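# Switch the deadbolt latch to its long backset

## Task

Adjust the deadbolt latch so it is set to the longer of its two backset lengths, and leave the latch resting on the bench when finished.

## Robot and tools

Robot: two 6-joint arms, left_arm and right_arm, each with a parallel gripper. Each base sits on a tilted plate, and both plates hang from one metal frame behind the arms. A 'too close' warning treats a plate and its half of the frame as part of that arm. Calibrated bases in the scene frame: left_arm at (-0.028, +0.381, +0.156) m, quat_wxyz (+0.914, -0.271, +0.300, +0.010); right_arm at (-0.042, -0.153, +0.156) m, quat_wxyz (+0.914, +0.262, +0.308, +0.016).

Scene frame: origin at table-top height, halfway between the nominal bases; +x points out over the table, +z up, and left_arm is on the +y side (arm names do not match image left/right). end_effector_position (m) and end_effector_quat_wxyz are given in this frame and can be off by a few cm, more at long reach. That position is the point between the finger pads, roughly 1 cm behind the tips. Fingers point along the gripper's +z and open along its y.

Row format (used by both execute_actions and move): one flat list of 14 numbers, each in [-1, 1], always for both arms: left_arm waist, shoulder, elbow, wrist pitch, wrist yaw, wrist roll, opening, then the same seven for right_arm. The six joint numbers are scaled offsets, not poses: they count from the arm's 'Joint targets' as they stood when the action began (not from the previous row). 1.0 equals 1.202 rad for waist, 1.258 shoulder, 1.3 elbow, 2.073 wrist pitch, 2.022 wrist yaw and wrist roll. Stated joint ranges (rad): waist -2.618 to 3.054, shoulder 0.000 to 3.142, elbow 0.000 to 3.142, wrist pitch -1.571 to 1.571, wrist yaw -1.571 to 1.571, wrist roll -2.094 to 2.094; true ends may differ by up to 0.059 rad. A call pushing a joint beyond its range by over 0.059 rad is rejected and nothing moves; requests past the real end are clipped there and reported as 'joint sent to its limit' (possibly for an earlier action). The opening number is absolute: +1 fully open, -1 closed. To hold an arm still, send 0 for its joints.

execute_actions takes 'actions' (a list with at most one item) and optional 'cameras'. Empty list: just report state, with pictures. {"rows": [...], "steps": n}: up to 15 rows, n from 7 to 15 control steps of 1/30 s; each row lasts one step and the final row repeats. {"steps": n} alone: wait up to 300 steps counted from the previous result. Results arrive 7 steps before an action finishes; those steps finish afterwards.

move: 'target' is one 14-number row or a list of up to 15 rows, all offsets from the same Joint targets. 'speed' (rad/s, 0.01 to 2, default 0.5) caps the fastest joint; one value or one per target. 'blend' (rad) rounds corners between listed targets. Joints move together, so grippers trace curves, and nothing avoids obstacles or the other arm. Paths take at least 0.5 s and are cut short beyond 10 s. Finger openings of later targets are applied only after the arms stop there. The result adds a 'move:' line: done, off_target (a joint more than 0.035 rad off), moving, held or fault, plus limits=held if steps were withheld, and the worst joint error per arm. done does not mean no contact.

wait: 'seconds' 0 to 10; the robot keeps heading toward its last command. zoom_image: 'camera' (cam_high, cam_low, cam_left_wrist, cam_right_wrist) and 'region' [x0, y0, x1, y1] in pixels, at most 504x504, origin top-left. show_instructions: shows the reference image(s) (the deadbolt latch manual). finished_scene: argument 'scene' is the current scene's number; it ends the scene for good, so only call it once the latch is at the long backset and sitting still on the bench.

Result lines: Joint positions (rad, plus pad gap in m; 0.094 fully open), Joint velocities ('within noise' when still), Joint targets (the base for your next offsets), Joint torques (include gravity, have offsets and noise; joints 1-3 wrap at ±28 N m), grip_measured (same scale as opening, reads slightly wide when empty and about 0.064 narrower than a hard part under full squeeze), grip_effort_nm (motor effort, negative closing; not a pad force). 'joint command not followed' means the clearance check altered targets. MOTOR HOT appears at 75 °C; at 90 °C that arm folds up and stops working, so avoid long holding, stretched poses, or pushing toward unreachable poses.

Motion notes: joint speed is capped and each step's target stays within a lead of the measured angle; tiny moves may not start. The simulation runs while you think, and arms keep going toward the last command until they settle. An arm blocked by an object keeps pressing; to stop, command targets back past its current positions. Grippers squeeze about 50 to 64 N per pad; close slowly on delicate parts, and to release command well above grip_measured.

Avoid: dropping parts or releasing them while moving, fast impacts, hard pressing, arm-to-arm contact (can fail the scene), and anything leaving the table. Loose objects may get nudged occasionally. Cameras are 896x504; calibration is given per camera (K, distortion, T_world_to_cam), wrist cameras follow their arm's joints.

Each tool is called after "Call:" as a command line: name --argument value for each argument, lists and objects as JSON in quotes; but a table of rows of numbers goes row by row, as --pt "numbers of a row", without its own name.

Reference images:

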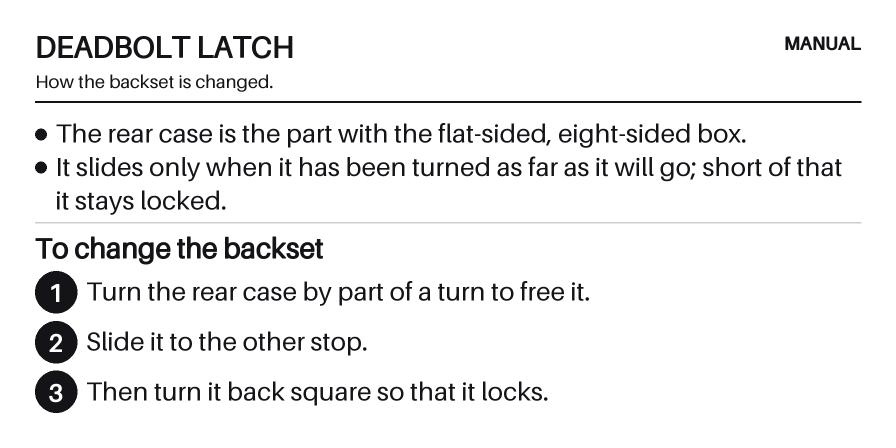

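## Session

Call:
execute_actions --actions '[]'

Scene clock: 0.00 s of 4900.00 s.
left_arm: end_effector_position=(+0.2864, +0.0497, +0.1443) grip_measured=+1.000 grip_effort_nm=n/a end_effector_quat_wxyz=(+0.223, +0.742, +0.611, -0.163) | right_arm: end_effector_position=(-0.1001, -0.5428, +0.2385) grip_measured=+1.000 grip_effort_nm=n/a end_effector_quat_wxyz=(+0.034, +0.959, -0.251, -0.125)
Joint positions: left_arm=[-1.001 2.091 1.261 -0.343 -0.475 1.065 0.094] | right_arm=[-2.391 1.687 1.589 -1.337 -0.639 1.415 0.094]
Joint velocities: within noise
Joint torques (N m): no reading
Motor temperatures (°C): left_arm=[29 35 31 31 27 28 27] | right_arm=[28 39 37 34 28 27 30]
Heat: left arm: 35 °C; right arm: 39 °C.
Joint targets: left_arm=[-1.019 2.082 1.268 -0.341 -0.462 1.064] | right_arm=[-2.404 1.681 1.594 -1.339 -0.630 1.415]

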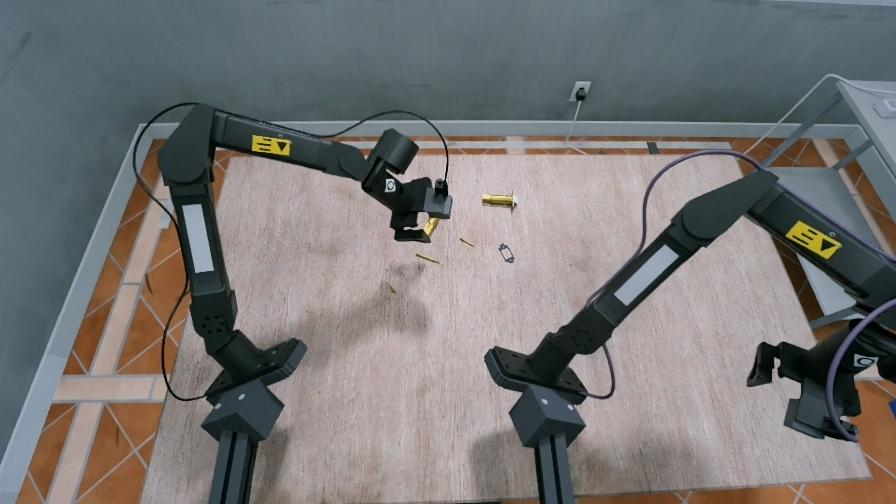

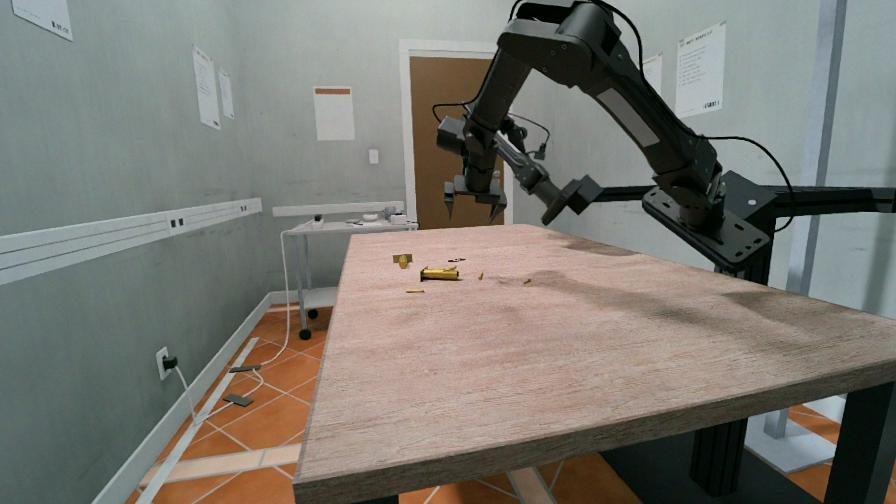

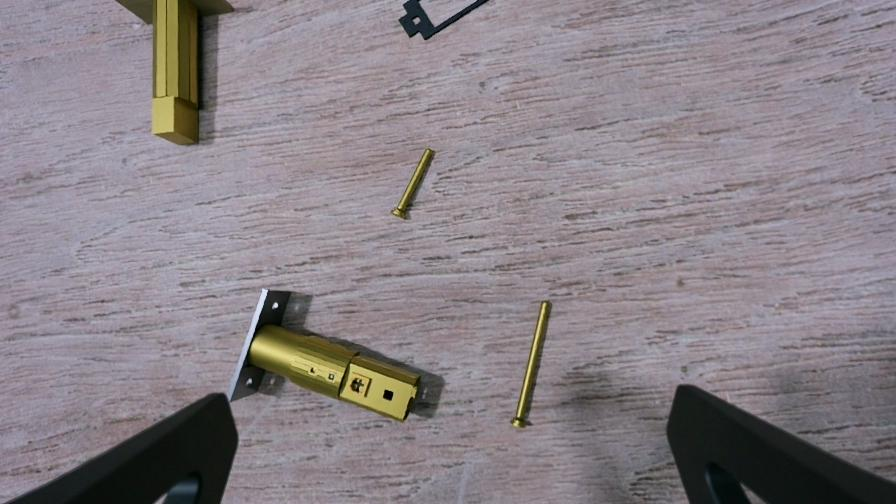

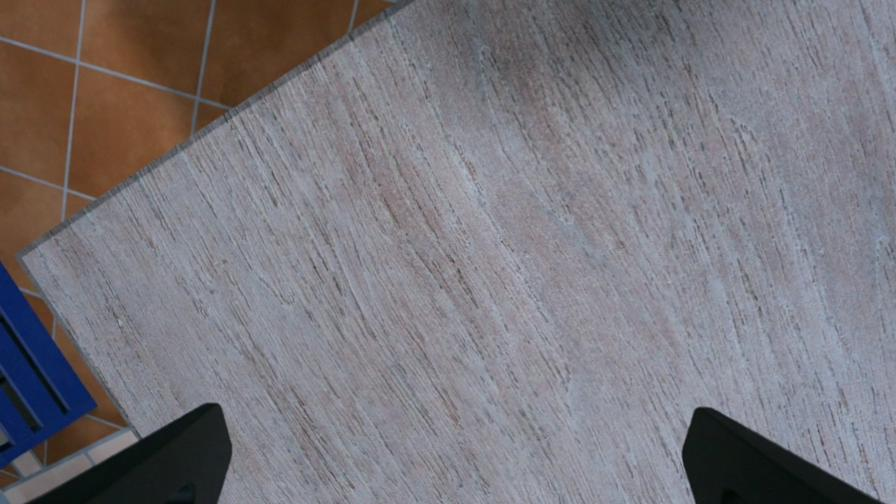

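Call:
zoom_image --camera "cam_left_wrist" --region '[210, 270, 470, 430]'

Call:
zoom_image --camera "cam_high" --region '[370, 170, 550, 300]'

Call:
zoom_image --camera "cam_low" --region '[370, 230, 510, 310]'

Scaled by 1.938 from the camera's 896x504 image, which has a finer 1280x720 frame.

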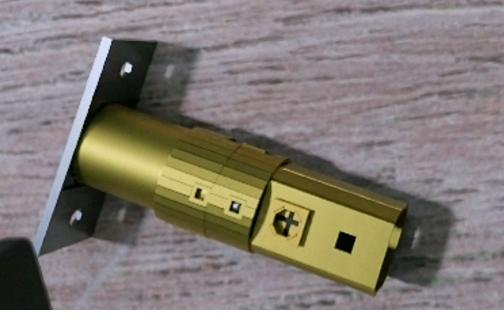

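Scaled by 2.800 from the camera's 896x504 image, which has a finer 1280x720 frame.

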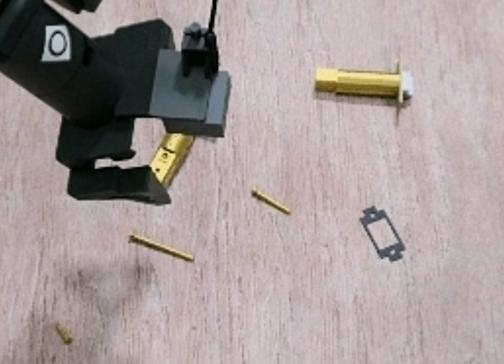

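Scaled by 3.600 from the camera's 896x504 image, which has a finer 1280x720 frame.

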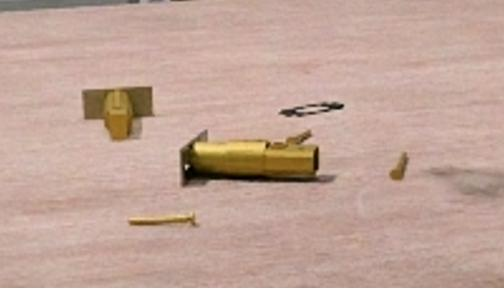

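Call:
move --target '[-0.462,-0.691,-0.365,-0.077,-0.196,-0.416,1,0.960,-0.382,-0.072,0.067,0.312,-0.057,1]' --speed 1.0 --cameras '["cam_high"]'

Scene clock: 19.30 s of 4900.00 s.
left_arm: end_effector_position=(+0.2329, +0.2011, +0.3367) grip_measured=+1.000 grip_effort_nm=0.012 end_effector_quat_wxyz=(+0.397, +0.442, +0.772, -0.227) | right_arm: end_effector_position=(+0.1714, -0.5173, +0.1638) grip_measured=+1.000 grip_effort_nm=0.042 end_effector_quat_wxyz=(-0.029, +0.914, +0.360, -0.183)
Joint positions: left_arm=[-1.558 1.22 0.8 -0.496 -0.857 0.231 0.094] | right_arm=[-1.25 1.224 1.518 -1.21 -0.023 1.31 0.094]
Joint velocities: within noise
Joint torques (N m): left_arm=[-3.86 0.85 4.98 1.21 0.11 -0.17] | right_arm=[-1.14 -9.98 3.41 0.04 0.45 -0.11]
Motor temperatures (°C): left_arm=[32 38 32 32 27 28 27] | right_arm=[30 41 37 34 28 27 30]
Heat: left arm: 38 °C; right arm: 41 °C.
Joint targets: left_arm=[-1.574 1.213 0.794 -0.500 -0.858 0.222] | right_arm=[-1.250 1.201 1.500 -1.201 0.001 1.299]
Kept back: nothing.
move: done
Images, in order (width x height): cam_high 896x504.

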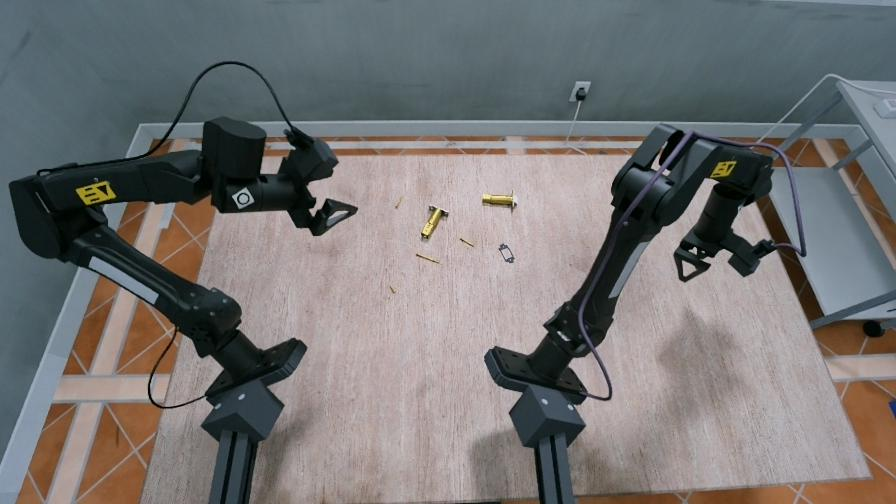

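Call:
move --target '[0,0,0,0,0,0,1,0.957,0.039,0.038,0,0.198,0,1]' --speed 1.2 --cameras '["cam_high"]'

Call:
zoom_image --camera "cam_high" --region '[370, 170, 550, 300]'

Scene clock: 21.37 s of 4900.00 s.
left_arm: end_effector_position=(+0.2330, +0.2012, +0.3366) grip_measured=+1.000 grip_effort_nm=-0.002 end_effector_quat_wxyz=(+0.397, +0.442, +0.772, -0.227) | right_arm: end_effector_position=(+0.3509, -0.3258, +0.1563) grip_measured=+1.000 grip_effort_nm=0.032 end_effector_quat_wxyz=(-0.048, +0.687, +0.725, +0.006)
Joint positions: left_arm=[-1.558 1.22 0.8 -0.497 -0.858 0.23 0.094] | right_arm=[-0.107 1.236 1.518 -1.205 0.384 1.309 0.094]
Joint velocities: within noise
Joint torques (N m): left_arm=[-3.69 0.9 5.04 1.24 0.13 -0.1] | right_arm=[1.87 -6.69 7.54 0.04 0.13 -0.11]
Motor temperatures (°C): left_arm=[32 37 32 32 27 28 27] | right_arm=[30 41 37 34 28 27 30]
Heat: left arm: 37 °C; right arm: 41 °C.
Joint targets: left_arm=[-1.574 1.213 0.794 -0.500 -0.859 0.222] | right_arm=[-0.099 1.250 1.550 -1.200 0.401 1.299]
Kept back: nothing.
move: done
Images, in order (width x height): cam_high 896x504.

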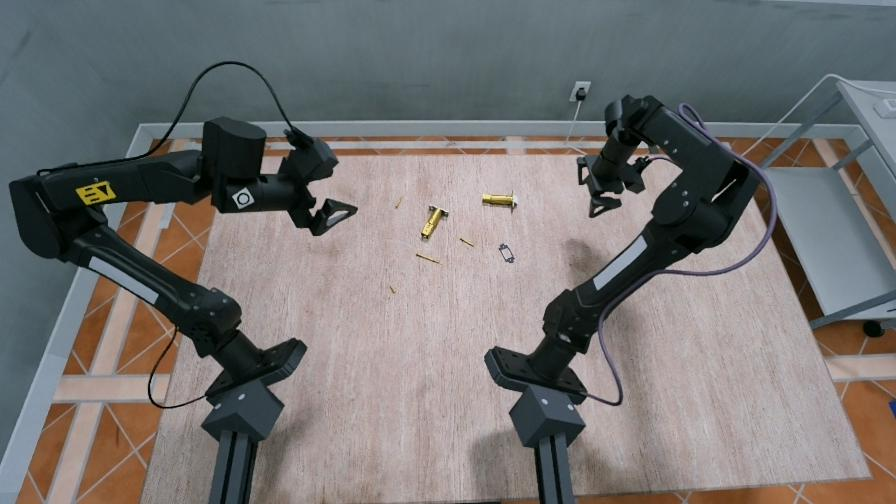

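Scaled by 2.800 from the camera's 896x504 image, which has a finer 1280x720 frame.

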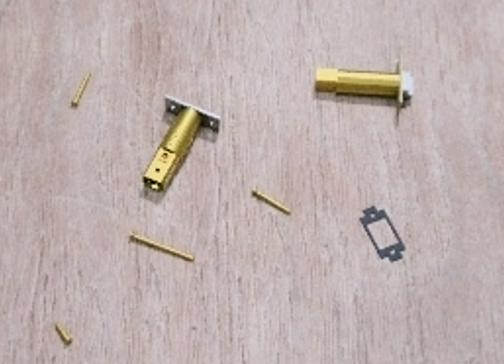

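Call:
move --target '[0,0,0,0,0,0,1,0.740,0.718,0.279,-0.032,0.212,-0.027,1]' --speed 0.9

Call:
zoom_image --camera "cam_right_wrist" --region '[300, 150, 600, 504]'

Scene clock: 23.70 s of 4900.00 s.
left_arm: end_effector_position=(+0.2329, +0.2012, +0.3366) grip_measured=+1.000 grip_effort_nm=0.007 end_effector_quat_wxyz=(+0.397, +0.442, +0.772, -0.227) | right_arm: end_effector_position=(+0.3846, +0.0387, +0.1346) grip_measured=+1.000 grip_effort_nm=0.032 end_effector_quat_wxyz=(-0.011, +0.226, +0.974, +0.000)
Joint positions: left_arm=[-1.558 1.22 0.8 -0.497 -0.858 0.23 0.094] | right_arm=[0.783 2.158 1.892 -1.252 0.812 1.256 0.094]
Joint velocities: within noise
Joint torques (N m): left_arm=[-3.77 0.87 5.01 1.25 0.11 -0.1] | right_arm=[7.71 -7.54 5.42 -0.13 0.16 -0.12]
Motor temperatures (°C): left_arm=[32 37 32 32 27 28 27] | right_arm=[30 41 37 34 28 27 30]
Heat: left arm: 37 °C; right arm: 41 °C.
Joint targets: left_arm=[-1.574 1.213 0.794 -0.500 -0.858 0.223] | right_arm=[0.790 2.153 1.912 -1.267 0.829 1.245]
Kept back: nothing.
move: done
camera_calibration:
cam_left_wrist: T_world_to_cam=[[-0.867705, -0.496551, -0.0228988, 0.311353], [-0.428061, 0.769852, -0.473384, 0.141163], [0.252688, -0.400956, -0.880558, 0.403937], [0, 0, 0, 1]] pos_world=[0.228519, 0.207889, 0.429644]
cam_right_wrist: T_world_to_cam=[[-0.44906, -0.893497, -0.00281954, 0.210079], [-0.800208, 0.400766, 0.446153, 0.270641], [-0.397507, 0.202606, -0.894952, 0.354027], [0, 0, 0, 1]] pos_world=[0.451635, 0.00751282, 0.196682]

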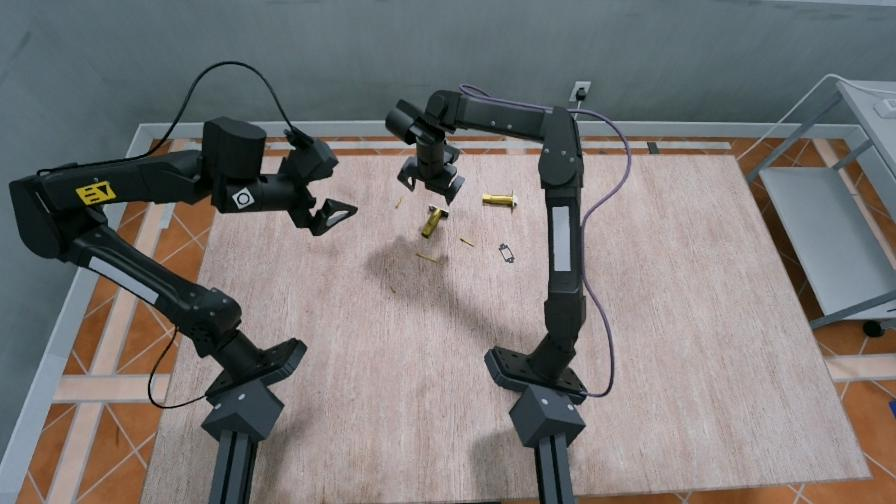

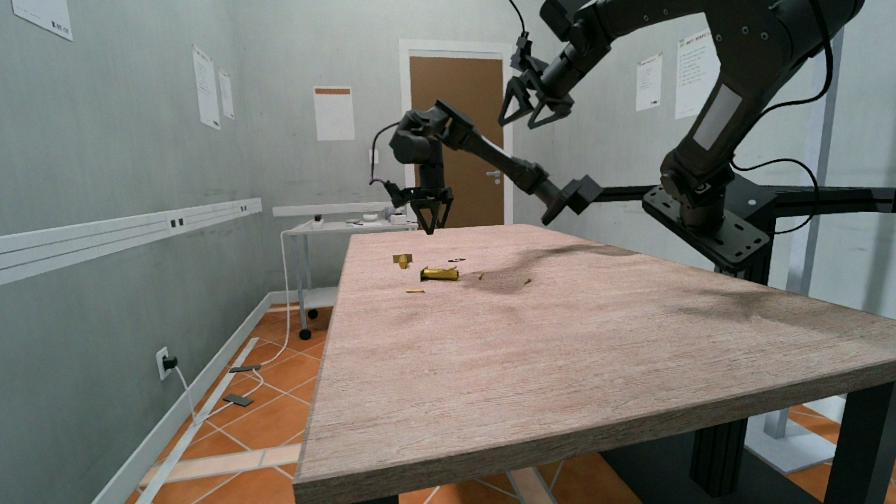

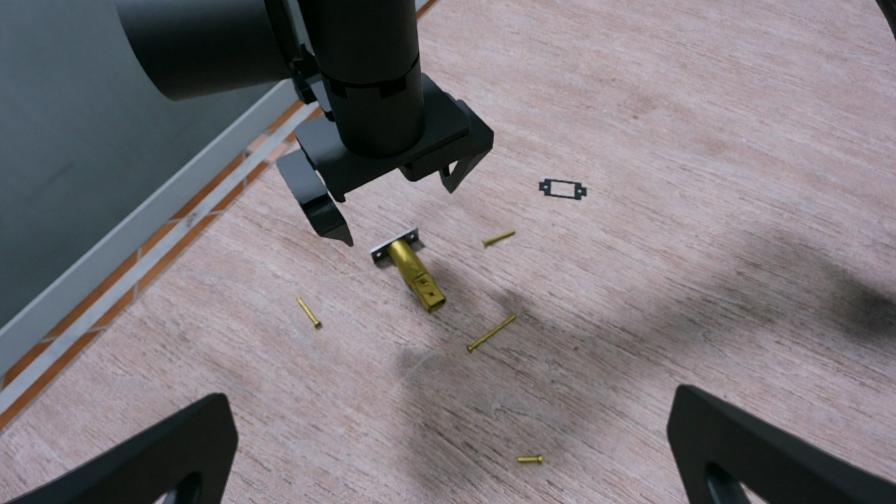

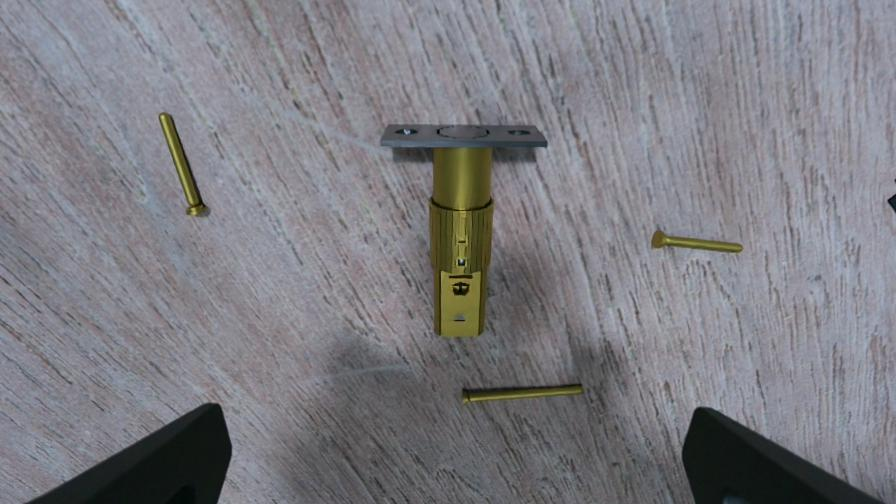

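Scaled by 1.424 from the camera's 896x504 image, which has a finer 1280x720 frame.

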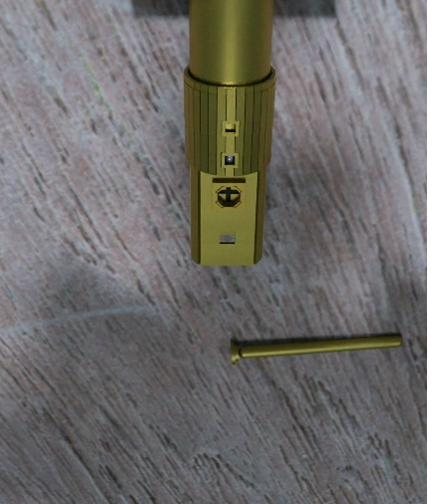

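Call:
move --target '[0,0,0,0,0,0,1,-0.151,0.015,-0.151,0.197,-0.014,-0.130,1]' --speed 0.35

Call:
zoom_image --camera "cam_low" --region '[370, 180, 510, 310]'

Scene clock: 27.30 s of 4900.00 s.
left_arm: end_effector_position=(+0.2329, +0.2012, +0.3366) grip_measured=+1.000 grip_effort_nm=0.012 end_effector_quat_wxyz=(+0.397, +0.442, +0.772, -0.227) | right_arm: end_effector_position=(+0.4075, +0.0205, +0.0503) grip_measured=+1.000 grip_effort_nm=0.032 end_effector_quat_wxyz=(+0.005, +0.235, +0.972, -0.001)
Joint positions: left_arm=[-1.558 1.22 0.8 -0.497 -0.858 0.23 0.094] | right_arm=[0.6 2.158 1.727 -0.871 0.809 0.994 0.094]
Joint velocities: within noise
Joint torques (N m): left_arm=[-3.74 0.87 5 1.26 0.11 -0.1] | right_arm=[7.65 -6.87 2.56 0.19 -0.09 -0.11]
Motor temperatures (°C): left_arm=[31 37 32 32 27 28 27] | right_arm=[31 42 37 34 28 27 30]
Heat: left arm: 37 °C; right arm: 42 °C.
Joint targets: left_arm=[-1.574 1.213 0.794 -0.500 -0.858 0.222] | right_arm=[0.608 2.172 1.716 -0.858 0.801 0.982]
Kept back: nothing.
move: done
camera_calibration:
cam_left_wrist: T_world_to_cam=[[-0.867601, -0.496747, -0.0225887, 0.311264], [-0.428358, 0.769682, -0.473391, 0.141269], [0.252542, -0.401038, -0.880563, 0.403989], [0, 0, 0, 1]] pos_world=[0.228542, 0.207903, 0.429644]
cam_right_wrist: T_world_to_cam=[[-0.464383, -0.885601, -0.00771583, 0.21021], [-0.80609, 0.41905, 0.41787, 0.337318], [-0.366833, 0.200272, -0.908474, 0.279562], [0, 0, 0, 1]] pos_world=[0.472079, -0.0111786, 0.114642]

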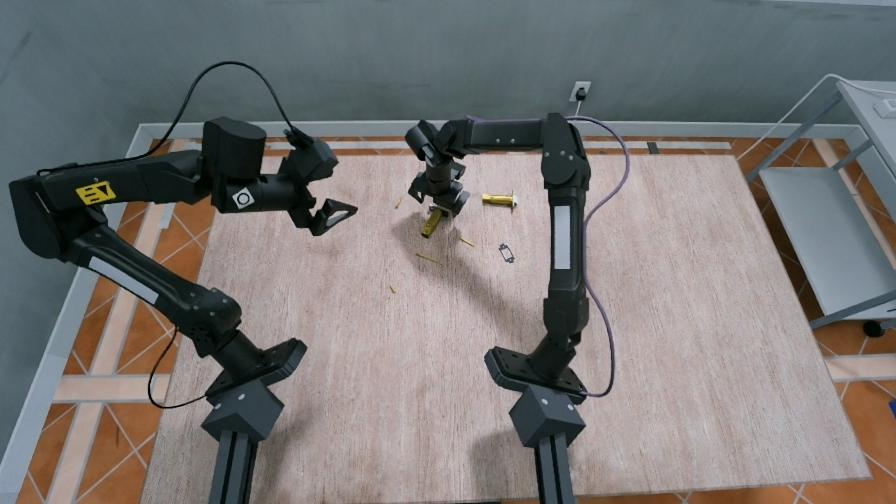

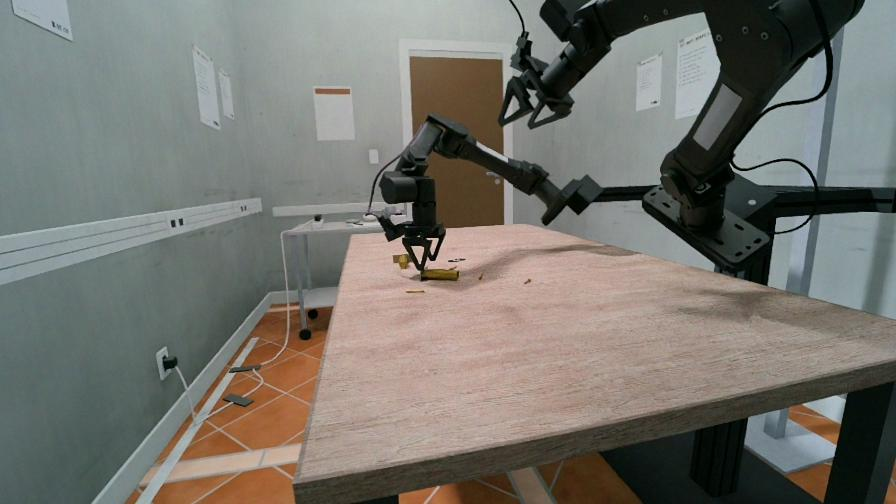

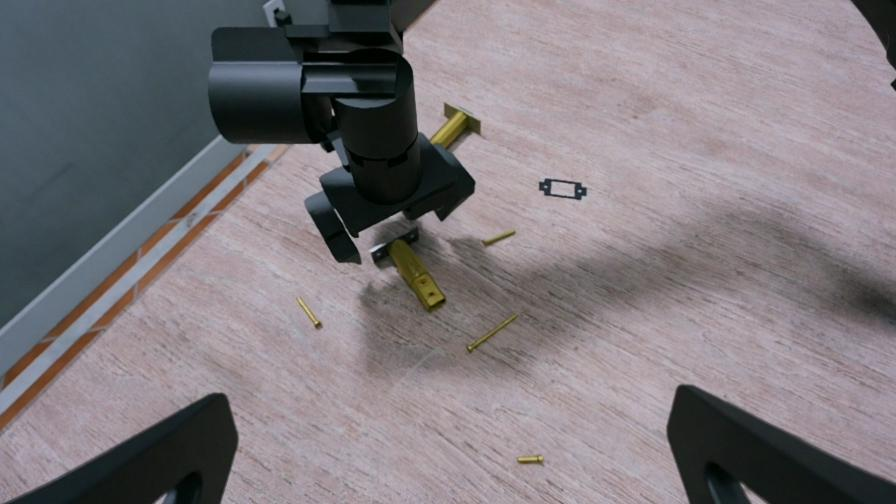

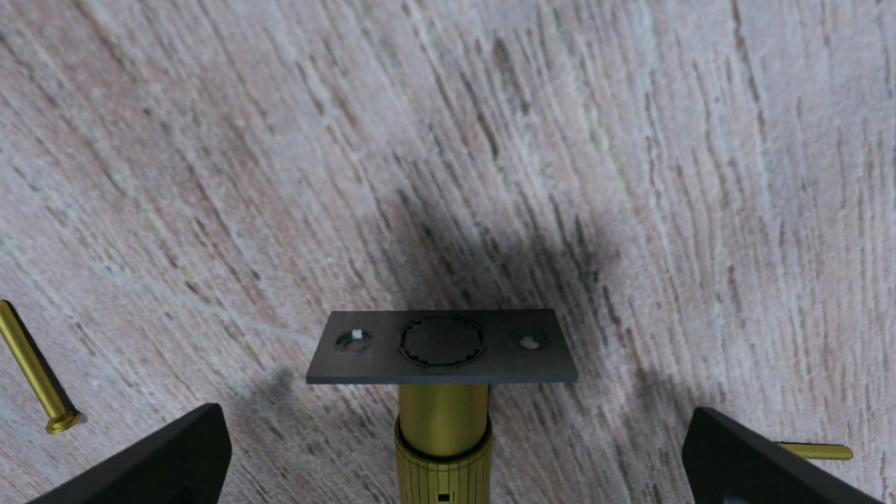

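Scaled by 3.600 from the camera's 896x504 image, which has a finer 1280x720 frame.

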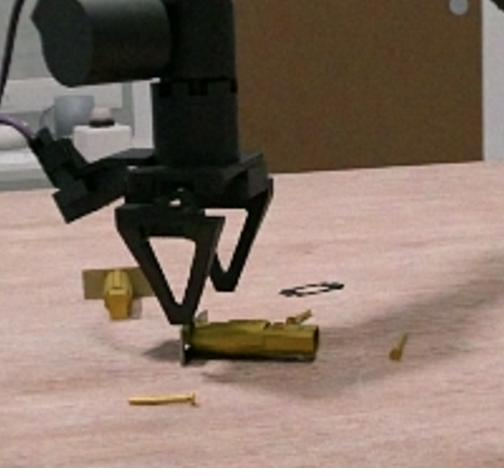

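Call:
move --target '[0,0,0,0,0,0,1,-0.018,0.0184,-0.0134,0.0295,-0.003,-0.0151,1]' --speed 0.1 --cameras '["cam_low","cam_right_wrist"]'

Call:
zoom_image --camera "cam_low" --region '[390, 220, 480, 300]'

Scene clock: 30.90 s of 4900.00 s.
left_arm: end_effector_position=(+0.2330, +0.2013, +0.3365) grip_measured=+1.000 grip_effort_nm=0.017 end_effector_quat_wxyz=(+0.397, +0.442, +0.772, -0.226) | right_arm: end_effector_position=(+0.4067, +0.0247, +0.0358) grip_measured=+1.000 grip_effort_nm=0.032 end_effector_quat_wxyz=(+0.006, +0.233, +0.972, +0.000)
Joint positions: left_arm=[-1.558 1.22 0.8 -0.498 -0.858 0.23 0.094] | right_arm=[0.583 2.179 1.71 -0.81 0.803 0.963 0.094]
Joint velocities: within noise
Joint torques (N m): left_arm=[-3.79 0.88 4.88 1.26 0.11 -0.09] | right_arm=[7.41 -6.86 2.5 0.19 -0.09 -0.13]
Motor temperatures (°C): left_arm=[31 36 32 32 27 28 27] | right_arm=[31 42 37 34 28 27 30]
Heat: left arm: 36 °C; right arm: 42 °C.
Joint targets: left_arm=[-1.574 1.213 0.794 -0.500 -0.859 0.222] | right_arm=[0.587 2.195 1.698 -0.797 0.795 0.951]
Kept back: nothing.
move: done
camera_calibration:
cam_right_wrist: T_world_to_cam=[[-0.462022, -0.8868, -0.0110215, 0.212638], [-0.808264, 0.415924, 0.416794, 0.341943], [-0.365029, 0.201476, -0.908934, 0.264523], [0, 0, 0, 1]] pos_world=[0.471182, -0.00695008, 0.100258]
Images, in order (width x height): cam_low 896x504, cam_right_wrist 896x504.

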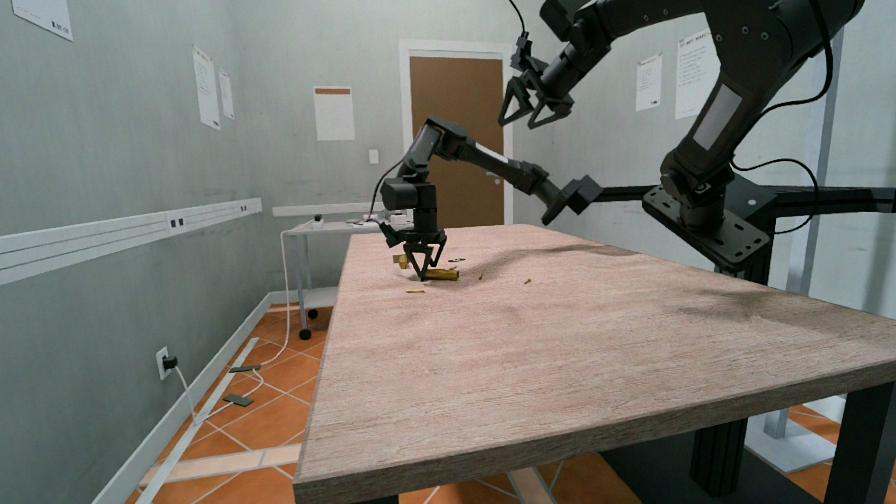

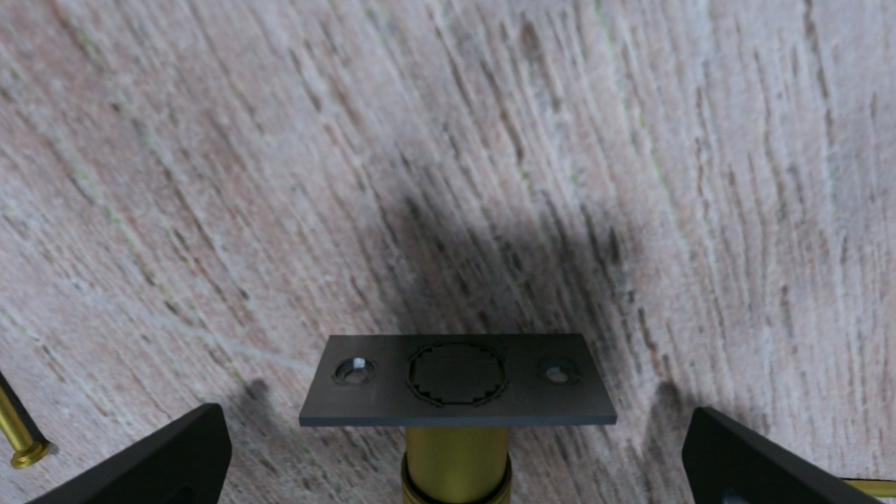

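Scaled by 5.600 from the camera's 896x504 image, which has a finer 1280x720 frame.

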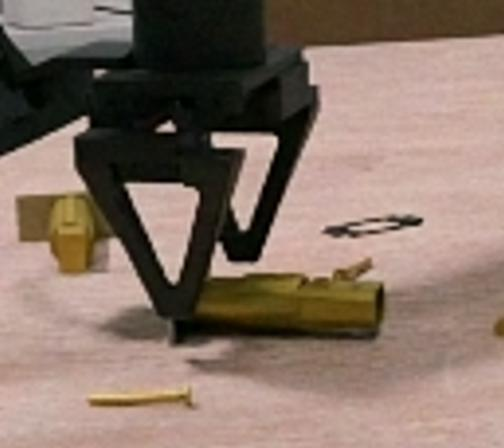

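Call:
move --target '[0,0,0,0,0,0,1,-0.015,0.0153,-0.0112,0.0246,-0.0025,-0.0126,1]' --speed 0.1 --cameras '["cam_low","cam_right_wrist"]'

Call:
zoom_image --camera "cam_low" --region '[390, 220, 480, 300]'

Scene clock: 32.40 s of 4900.00 s.
left_arm: end_effector_position=(+0.2330, +0.2013, +0.3365) grip_measured=+1.000 grip_effort_nm=0.007 end_effector_quat_wxyz=(+0.397, +0.442, +0.772, -0.226) | right_arm: end_effector_position=(+0.4053, +0.0269, +0.0221) grip_measured=+1.000 grip_effort_nm=0.032 end_effector_quat_wxyz=(+0.005, +0.233, +0.973, +0.000)
Joint positions: left_arm=[-1.558 1.22 0.8 -0.498 -0.858 0.23 0.094] | right_arm=[0.565 2.199 1.695 -0.759 0.798 0.938 0.094]
Joint velocities: within noise
Joint torques (N m): left_arm=[-3.88 0.85 5 1.25 0.1 -0.11] | right_arm=[7.42 -6.95 2.44 0.19 -0.09 -0.12]
Motor temperatures (°C): left_arm=[31 36 32 33 27 28 27] | right_arm=[31 42 37 34 28 27 30]
Heat: left arm: 36 °C; right arm: 42 °C.
Joint targets: left_arm=[-1.574 1.213 0.794 -0.500 -0.859 0.222] | right_arm=[0.569 2.214 1.684 -0.746 0.790 0.926]
Kept back: nothing.
move: done
camera_calibration:
cam_right_wrist: T_world_to_cam=[[-0.460725, -0.887485, -0.0100988, 0.213247], [-0.808617, 0.415037, 0.416993, 0.345728], [-0.365884, 0.200286, -0.908853, 0.251518], [0, 0, 0, 1]] pos_world=[0.469836, -0.00461163, 0.0865803]
Images, in order (width x height): cam_low 896x504, cam_right_wrist 896x504.

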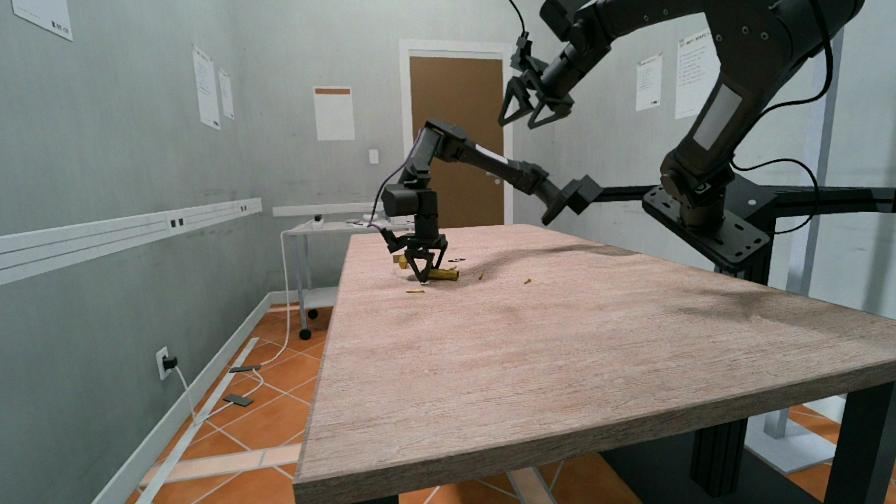

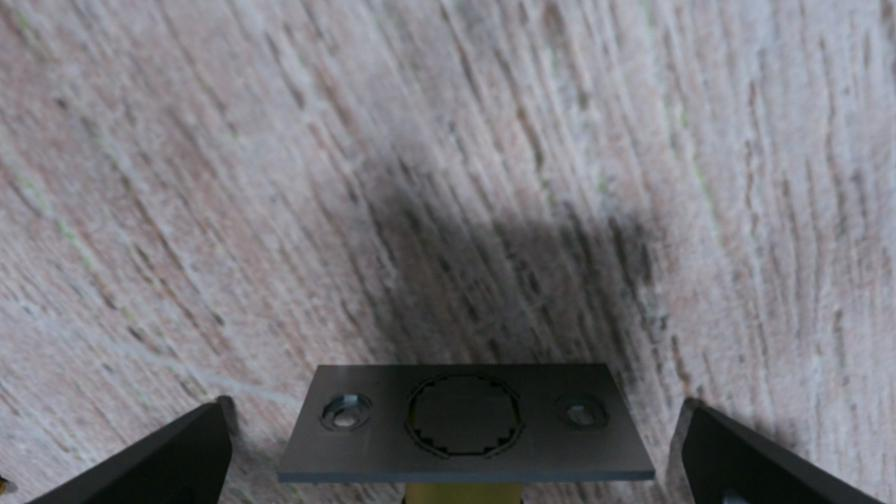

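Scaled by 5.600 from the camera's 896x504 image, which has a finer 1280x720 frame.

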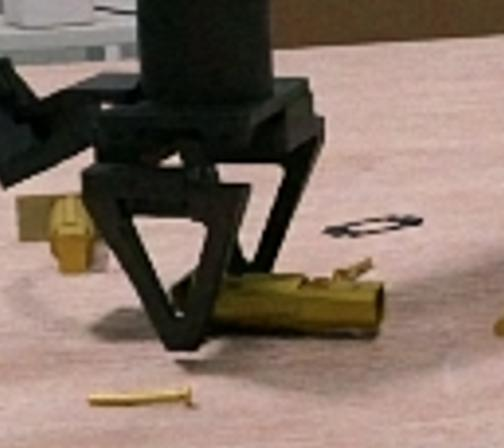

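Call:
execute_actions --actions '[{"rows":[[0,0,0,0,0,0,1,0,0,0,0,0,0,0.7],[0,0,0,0,0,0,1,0,0,0,0,0,0,0.5],[0,0,0,0,0,0,1,0,0,0,0,0,0,0.3],[0,0,0,0,0,0,1,0,0,0,0,0,0,0.1],[0,0,0,0,0,0,1,0,0,0,0,0,0,0.0],[0,0,0,0,0,0,1,0,0,0,0,0,0,-0.1],[0,0,0,0,0,0,1,0,0,0,0,0,0,-0.2],[0,0,0,0,0,0,1,0,0,0,0,0,0,-0.25],[0,0,0,0,0,0,1,0,0,0,0,0,0,-0.3],[0,0,0,0,0,0,1,0,0,0,0,0,0,-0.34],[0,0,0,0,0,0,1,0,0,0,0,0,0,-0.36],[0,0,0,0,0,0,1,0,0,0,0,0,0,-0.38],[0,0,0,0,0,0,1,0,0,0,0,0,0,-0.40],[0,0,0,0,0,0,1,0,0,0,0,0,0,-0.40],[0,0,0,0,0,0,1,0,0,0,0,0,0,-0.40]]}]'

Call:
execute_actions --actions '[{"rows":[[0,0,0,0,0,0,1,0,0,0,0,0,0,-0.42],[0,0,0,0,0,0,1,0,0,0,0,0,0,-0.44],[0,0,0,0,0,0,1,0,0,0,0,0,0,-0.46],[0,0,0,0,0,0,1,0,0,0,0,0,0,-0.48],[0,0,0,0,0,0,1,0,0,0,0,0,0,-0.50],[0,0,0,0,0,0,1,0,0,0,0,0,0,-0.52],[0,0,0,0,0,0,1,0,0,0,0,0,0,-0.54],[0,0,0,0,0,0,1,0,0,0,0,0,0,-0.56],[0,0,0,0,0,0,1,0,0,0,0,0,0,-0.58],[0,0,0,0,0,0,1,0,0,0,0,0,0,-0.60],[0,0,0,0,0,0,1,0,0,0,0,0,0,-0.62],[0,0,0,0,0,0,1,0,0,0,0,0,0,-0.64],[0,0,0,0,0,0,1,0,0,0,0,0,0,-0.66],[0,0,0,0,0,0,1,0,0,0,0,0,0,-0.68],[0,0,0,0,0,0,1,0,0,0,0,0,0,-0.70]]}]'

Call:
wait --seconds 0.5 --cameras '["cam_low","cam_right_wrist","cam_left_wrist"]'

Scene clock: 33.40 s of 4900.00 s.
left_arm: end_effector_position=(+0.2330, +0.2013, +0.3365) grip_measured=+1.000 grip_effort_nm=0.002 end_effector_quat_wxyz=(+0.397, +0.442, +0.772, -0.226) | right_arm: end_effector_position=(+0.4055, +0.0271, +0.0221) grip_measured=+0.158 grip_effort_nm=-1.038 end_effector_quat_wxyz=(+0.006, +0.232, +0.973, +0.000)
Joint positions: left_arm=[-1.558 1.22 0.8 -0.498 -0.858 0.23 0.094] | right_arm=[0.565 2.199 1.695 -0.757 0.798 0.936 0.054]
Joint velocities: within noise
Joint torques (N m): left_arm=[-3.79 0.96 5.09 1.25 0.09 -0.11] | right_arm=[7.41 -6.95 2.44 0.19 -0.08 -0.11]
Motor temperatures (°C): left_arm=[31 36 32 33 27 28 27] | right_arm=[31 42 37 34 28 27 30]
Heat: left arm: 36 °C; right arm: 42 °C.
Joint targets: left_arm=[-1.574 1.213 0.794 -0.500 -0.859 0.222] | right_arm=[0.569 2.214 1.684 -0.746 0.790 0.926]
Steps of this call (1-22: nothing new was sent; 23-30: this action's first 8). Readings (joint positions of left_arm | right_arm):
23: [-1.558 1.220 0.800 -0.498 -0.858 0.230] | [0.565 2.199 1.695 -0.758 0.798 0.937]
24: [-1.558 1.220 0.800 -0.498 -0.858 0.230] | [0.565 2.199 1.695 -0.758 0.798 0.937]
26: [-1.558 1.220 0.800 -0.498 -0.858 0.230] | [0.565 2.199 1.695 -0.758 0.798 0.937]
30: the state above

Scene clock: 33.90 s of 4900.00 s.
left_arm: end_effector_position=(+0.2330, +0.2013, +0.3365) grip_measured=+1.000 grip_effort_nm=0.002 end_effector_quat_wxyz=(+0.397, +0.442, +0.772, -0.226) | right_arm: end_effector_position=(+0.4055, +0.0271, +0.0221) grip_measured=+0.158 grip_effort_nm=-0.984 end_effector_quat_wxyz=(+0.006, +0.232, +0.973, +0.000)
Joint positions: left_arm=[-1.558 1.22 0.8 -0.498 -0.858 0.23 0.094] | right_arm=[0.565 2.199 1.695 -0.757 0.798 0.936 0.054]
Joint velocities: within noise
Joint torques (N m): left_arm=[-3.78 0.8 5 1.25 0.11 -0.09] | right_arm=[7.43 -6.97 2.44 0.18 -0.09 -0.11]
Motor temperatures (°C): left_arm=[31 36 32 33 27 28 27] | right_arm=[31 42 37 34 28 27 30]
Heat: left arm: 36 °C; right arm: 42 °C.
Joint targets: left_arm=[-1.574 1.213 0.794 -0.500 -0.859 0.222] | right_arm=[0.569 2.214 1.684 -0.746 0.790 0.926]
Steps of this call (1-7: your previous action's last 7; 8-15: this action's first 8). Readings (joint positions of left_arm | right_arm):
8: [-1.558 1.220 0.800 -0.498 -0.858 0.230] | [0.565 2.199 1.695 -0.757 0.798 0.936]
9: [-1.558 1.220 0.800 -0.498 -0.858 0.230] | [0.565 2.199 1.695 -0.757 0.798 0.936]
11: [-1.558 1.220 0.800 -0.498 -0.858 0.230] | [0.565 2.199 1.695 -0.757 0.798 0.936]
15: the state above

Scene clock: 34.63 s of 4900.00 s.
left_arm: end_effector_position=(+0.2330, +0.2013, +0.3365) grip_measured=+1.000 grip_effort_nm=0.012 end_effector_quat_wxyz=(+0.397, +0.442, +0.772, -0.226) | right_arm: end_effector_position=(+0.4055, +0.0271, +0.0221) grip_measured=+0.158 grip_effort_nm=-0.984 end_effector_quat_wxyz=(+0.006, +0.232, +0.973, +0.000)
Joint positions: left_arm=[-1.558 1.22 0.8 -0.498 -0.858 0.23 0.094] | right_arm=[0.565 2.199 1.695 -0.757 0.798 0.936 0.054]
Joint velocities: within noise
Joint torques (N m): left_arm=[-3.77 0.9 4.97 1.27 0.08 -0.1] | right_arm=[7.43 -6.95 2.44 0.19 -0.09 -0.11]
Motor temperatures (°C): left_arm=[31 36 32 33 27 28 27] | right_arm=[32 42 37 34 28 27 30]
Heat: left arm: 36 °C; right arm: 42 °C.
Joint targets: left_arm=[-1.574 1.213 0.794 -0.500 -0.859 0.222] | right_arm=[0.569 2.214 1.684 -0.746 0.790 0.926]
Steps of this call (1-7: your previous action's last 7; 8-15: toward your last target; 16-22: nothing new was sent). Readings (joint positions of left_arm | right_arm):
1: [-1.558 1.220 0.800 -0.498 -0.858 0.230] | [0.565 2.199 1.695 -0.757 0.798 0.936]
2: [-1.558 1.220 0.800 -0.498 -0.858 0.230] | [0.565 2.199 1.695 -0.757 0.798 0.936]
4: [-1.558 1.220 0.800 -0.498 -0.858 0.230] | [0.565 2.199 1.695 -0.757 0.798 0.936]
8: [-1.558 1.220 0.800 -0.498 -0.858 0.230] | [0.565 2.199 1.695 -0.757 0.798 0.936]
22: the state above
All arms were judged still, so your last target was given up. Each gripper or tool keeps its last command.
camera_calibration:
cam_left_wrist: T_world_to_cam=[[-0.867553, -0.496812, -0.0230025, 0.311453], [-0.428335, 0.769879, -0.473092, 0.141046], [0.252747, -0.400579, -0.880713, 0.403861], [0, 0, 0, 1]] pos_world=[0.228542, 0.207924, 0.429578]
cam_right_wrist: T_world_to_cam=[[-0.460323, -0.887681, -0.0111816, 0.213394], [-0.809125, 0.414337, 0.416703, 0.346067], [-0.365266, 0.200865, -0.908974, 0.251303], [0, 0, 0, 1]] pos_world=[0.470034, -0.00444059, 0.0866065]
Images, in order (width x height): cam_low 896x504, cam_left_wrist 896x504, cam_right_wrist 896x504.

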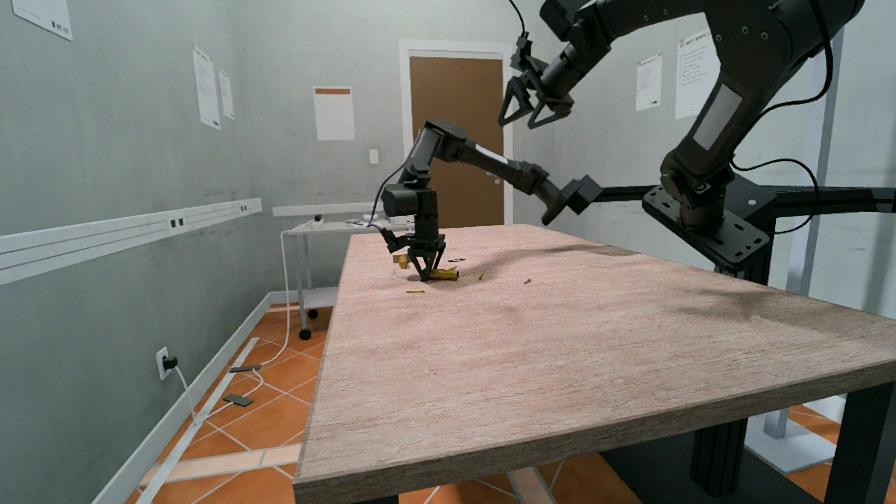

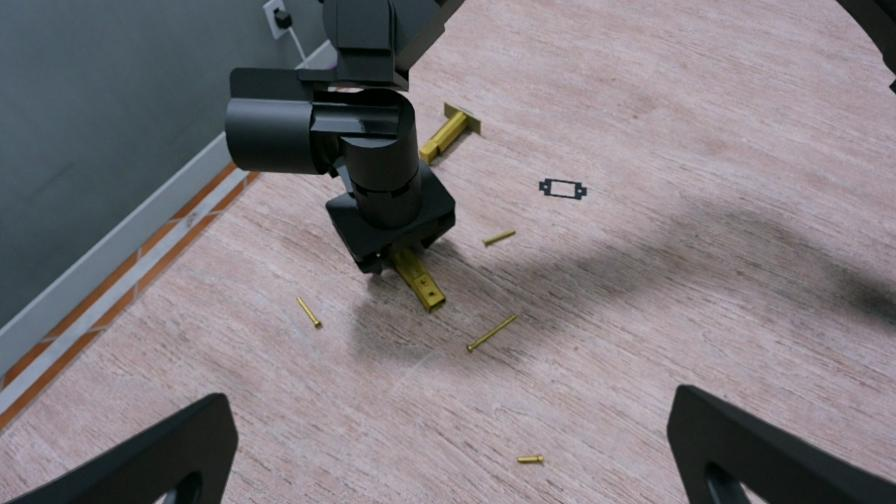

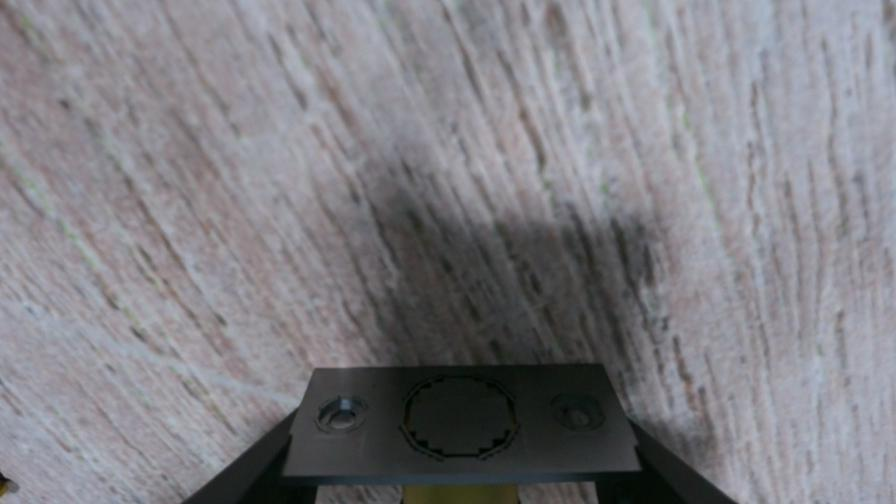

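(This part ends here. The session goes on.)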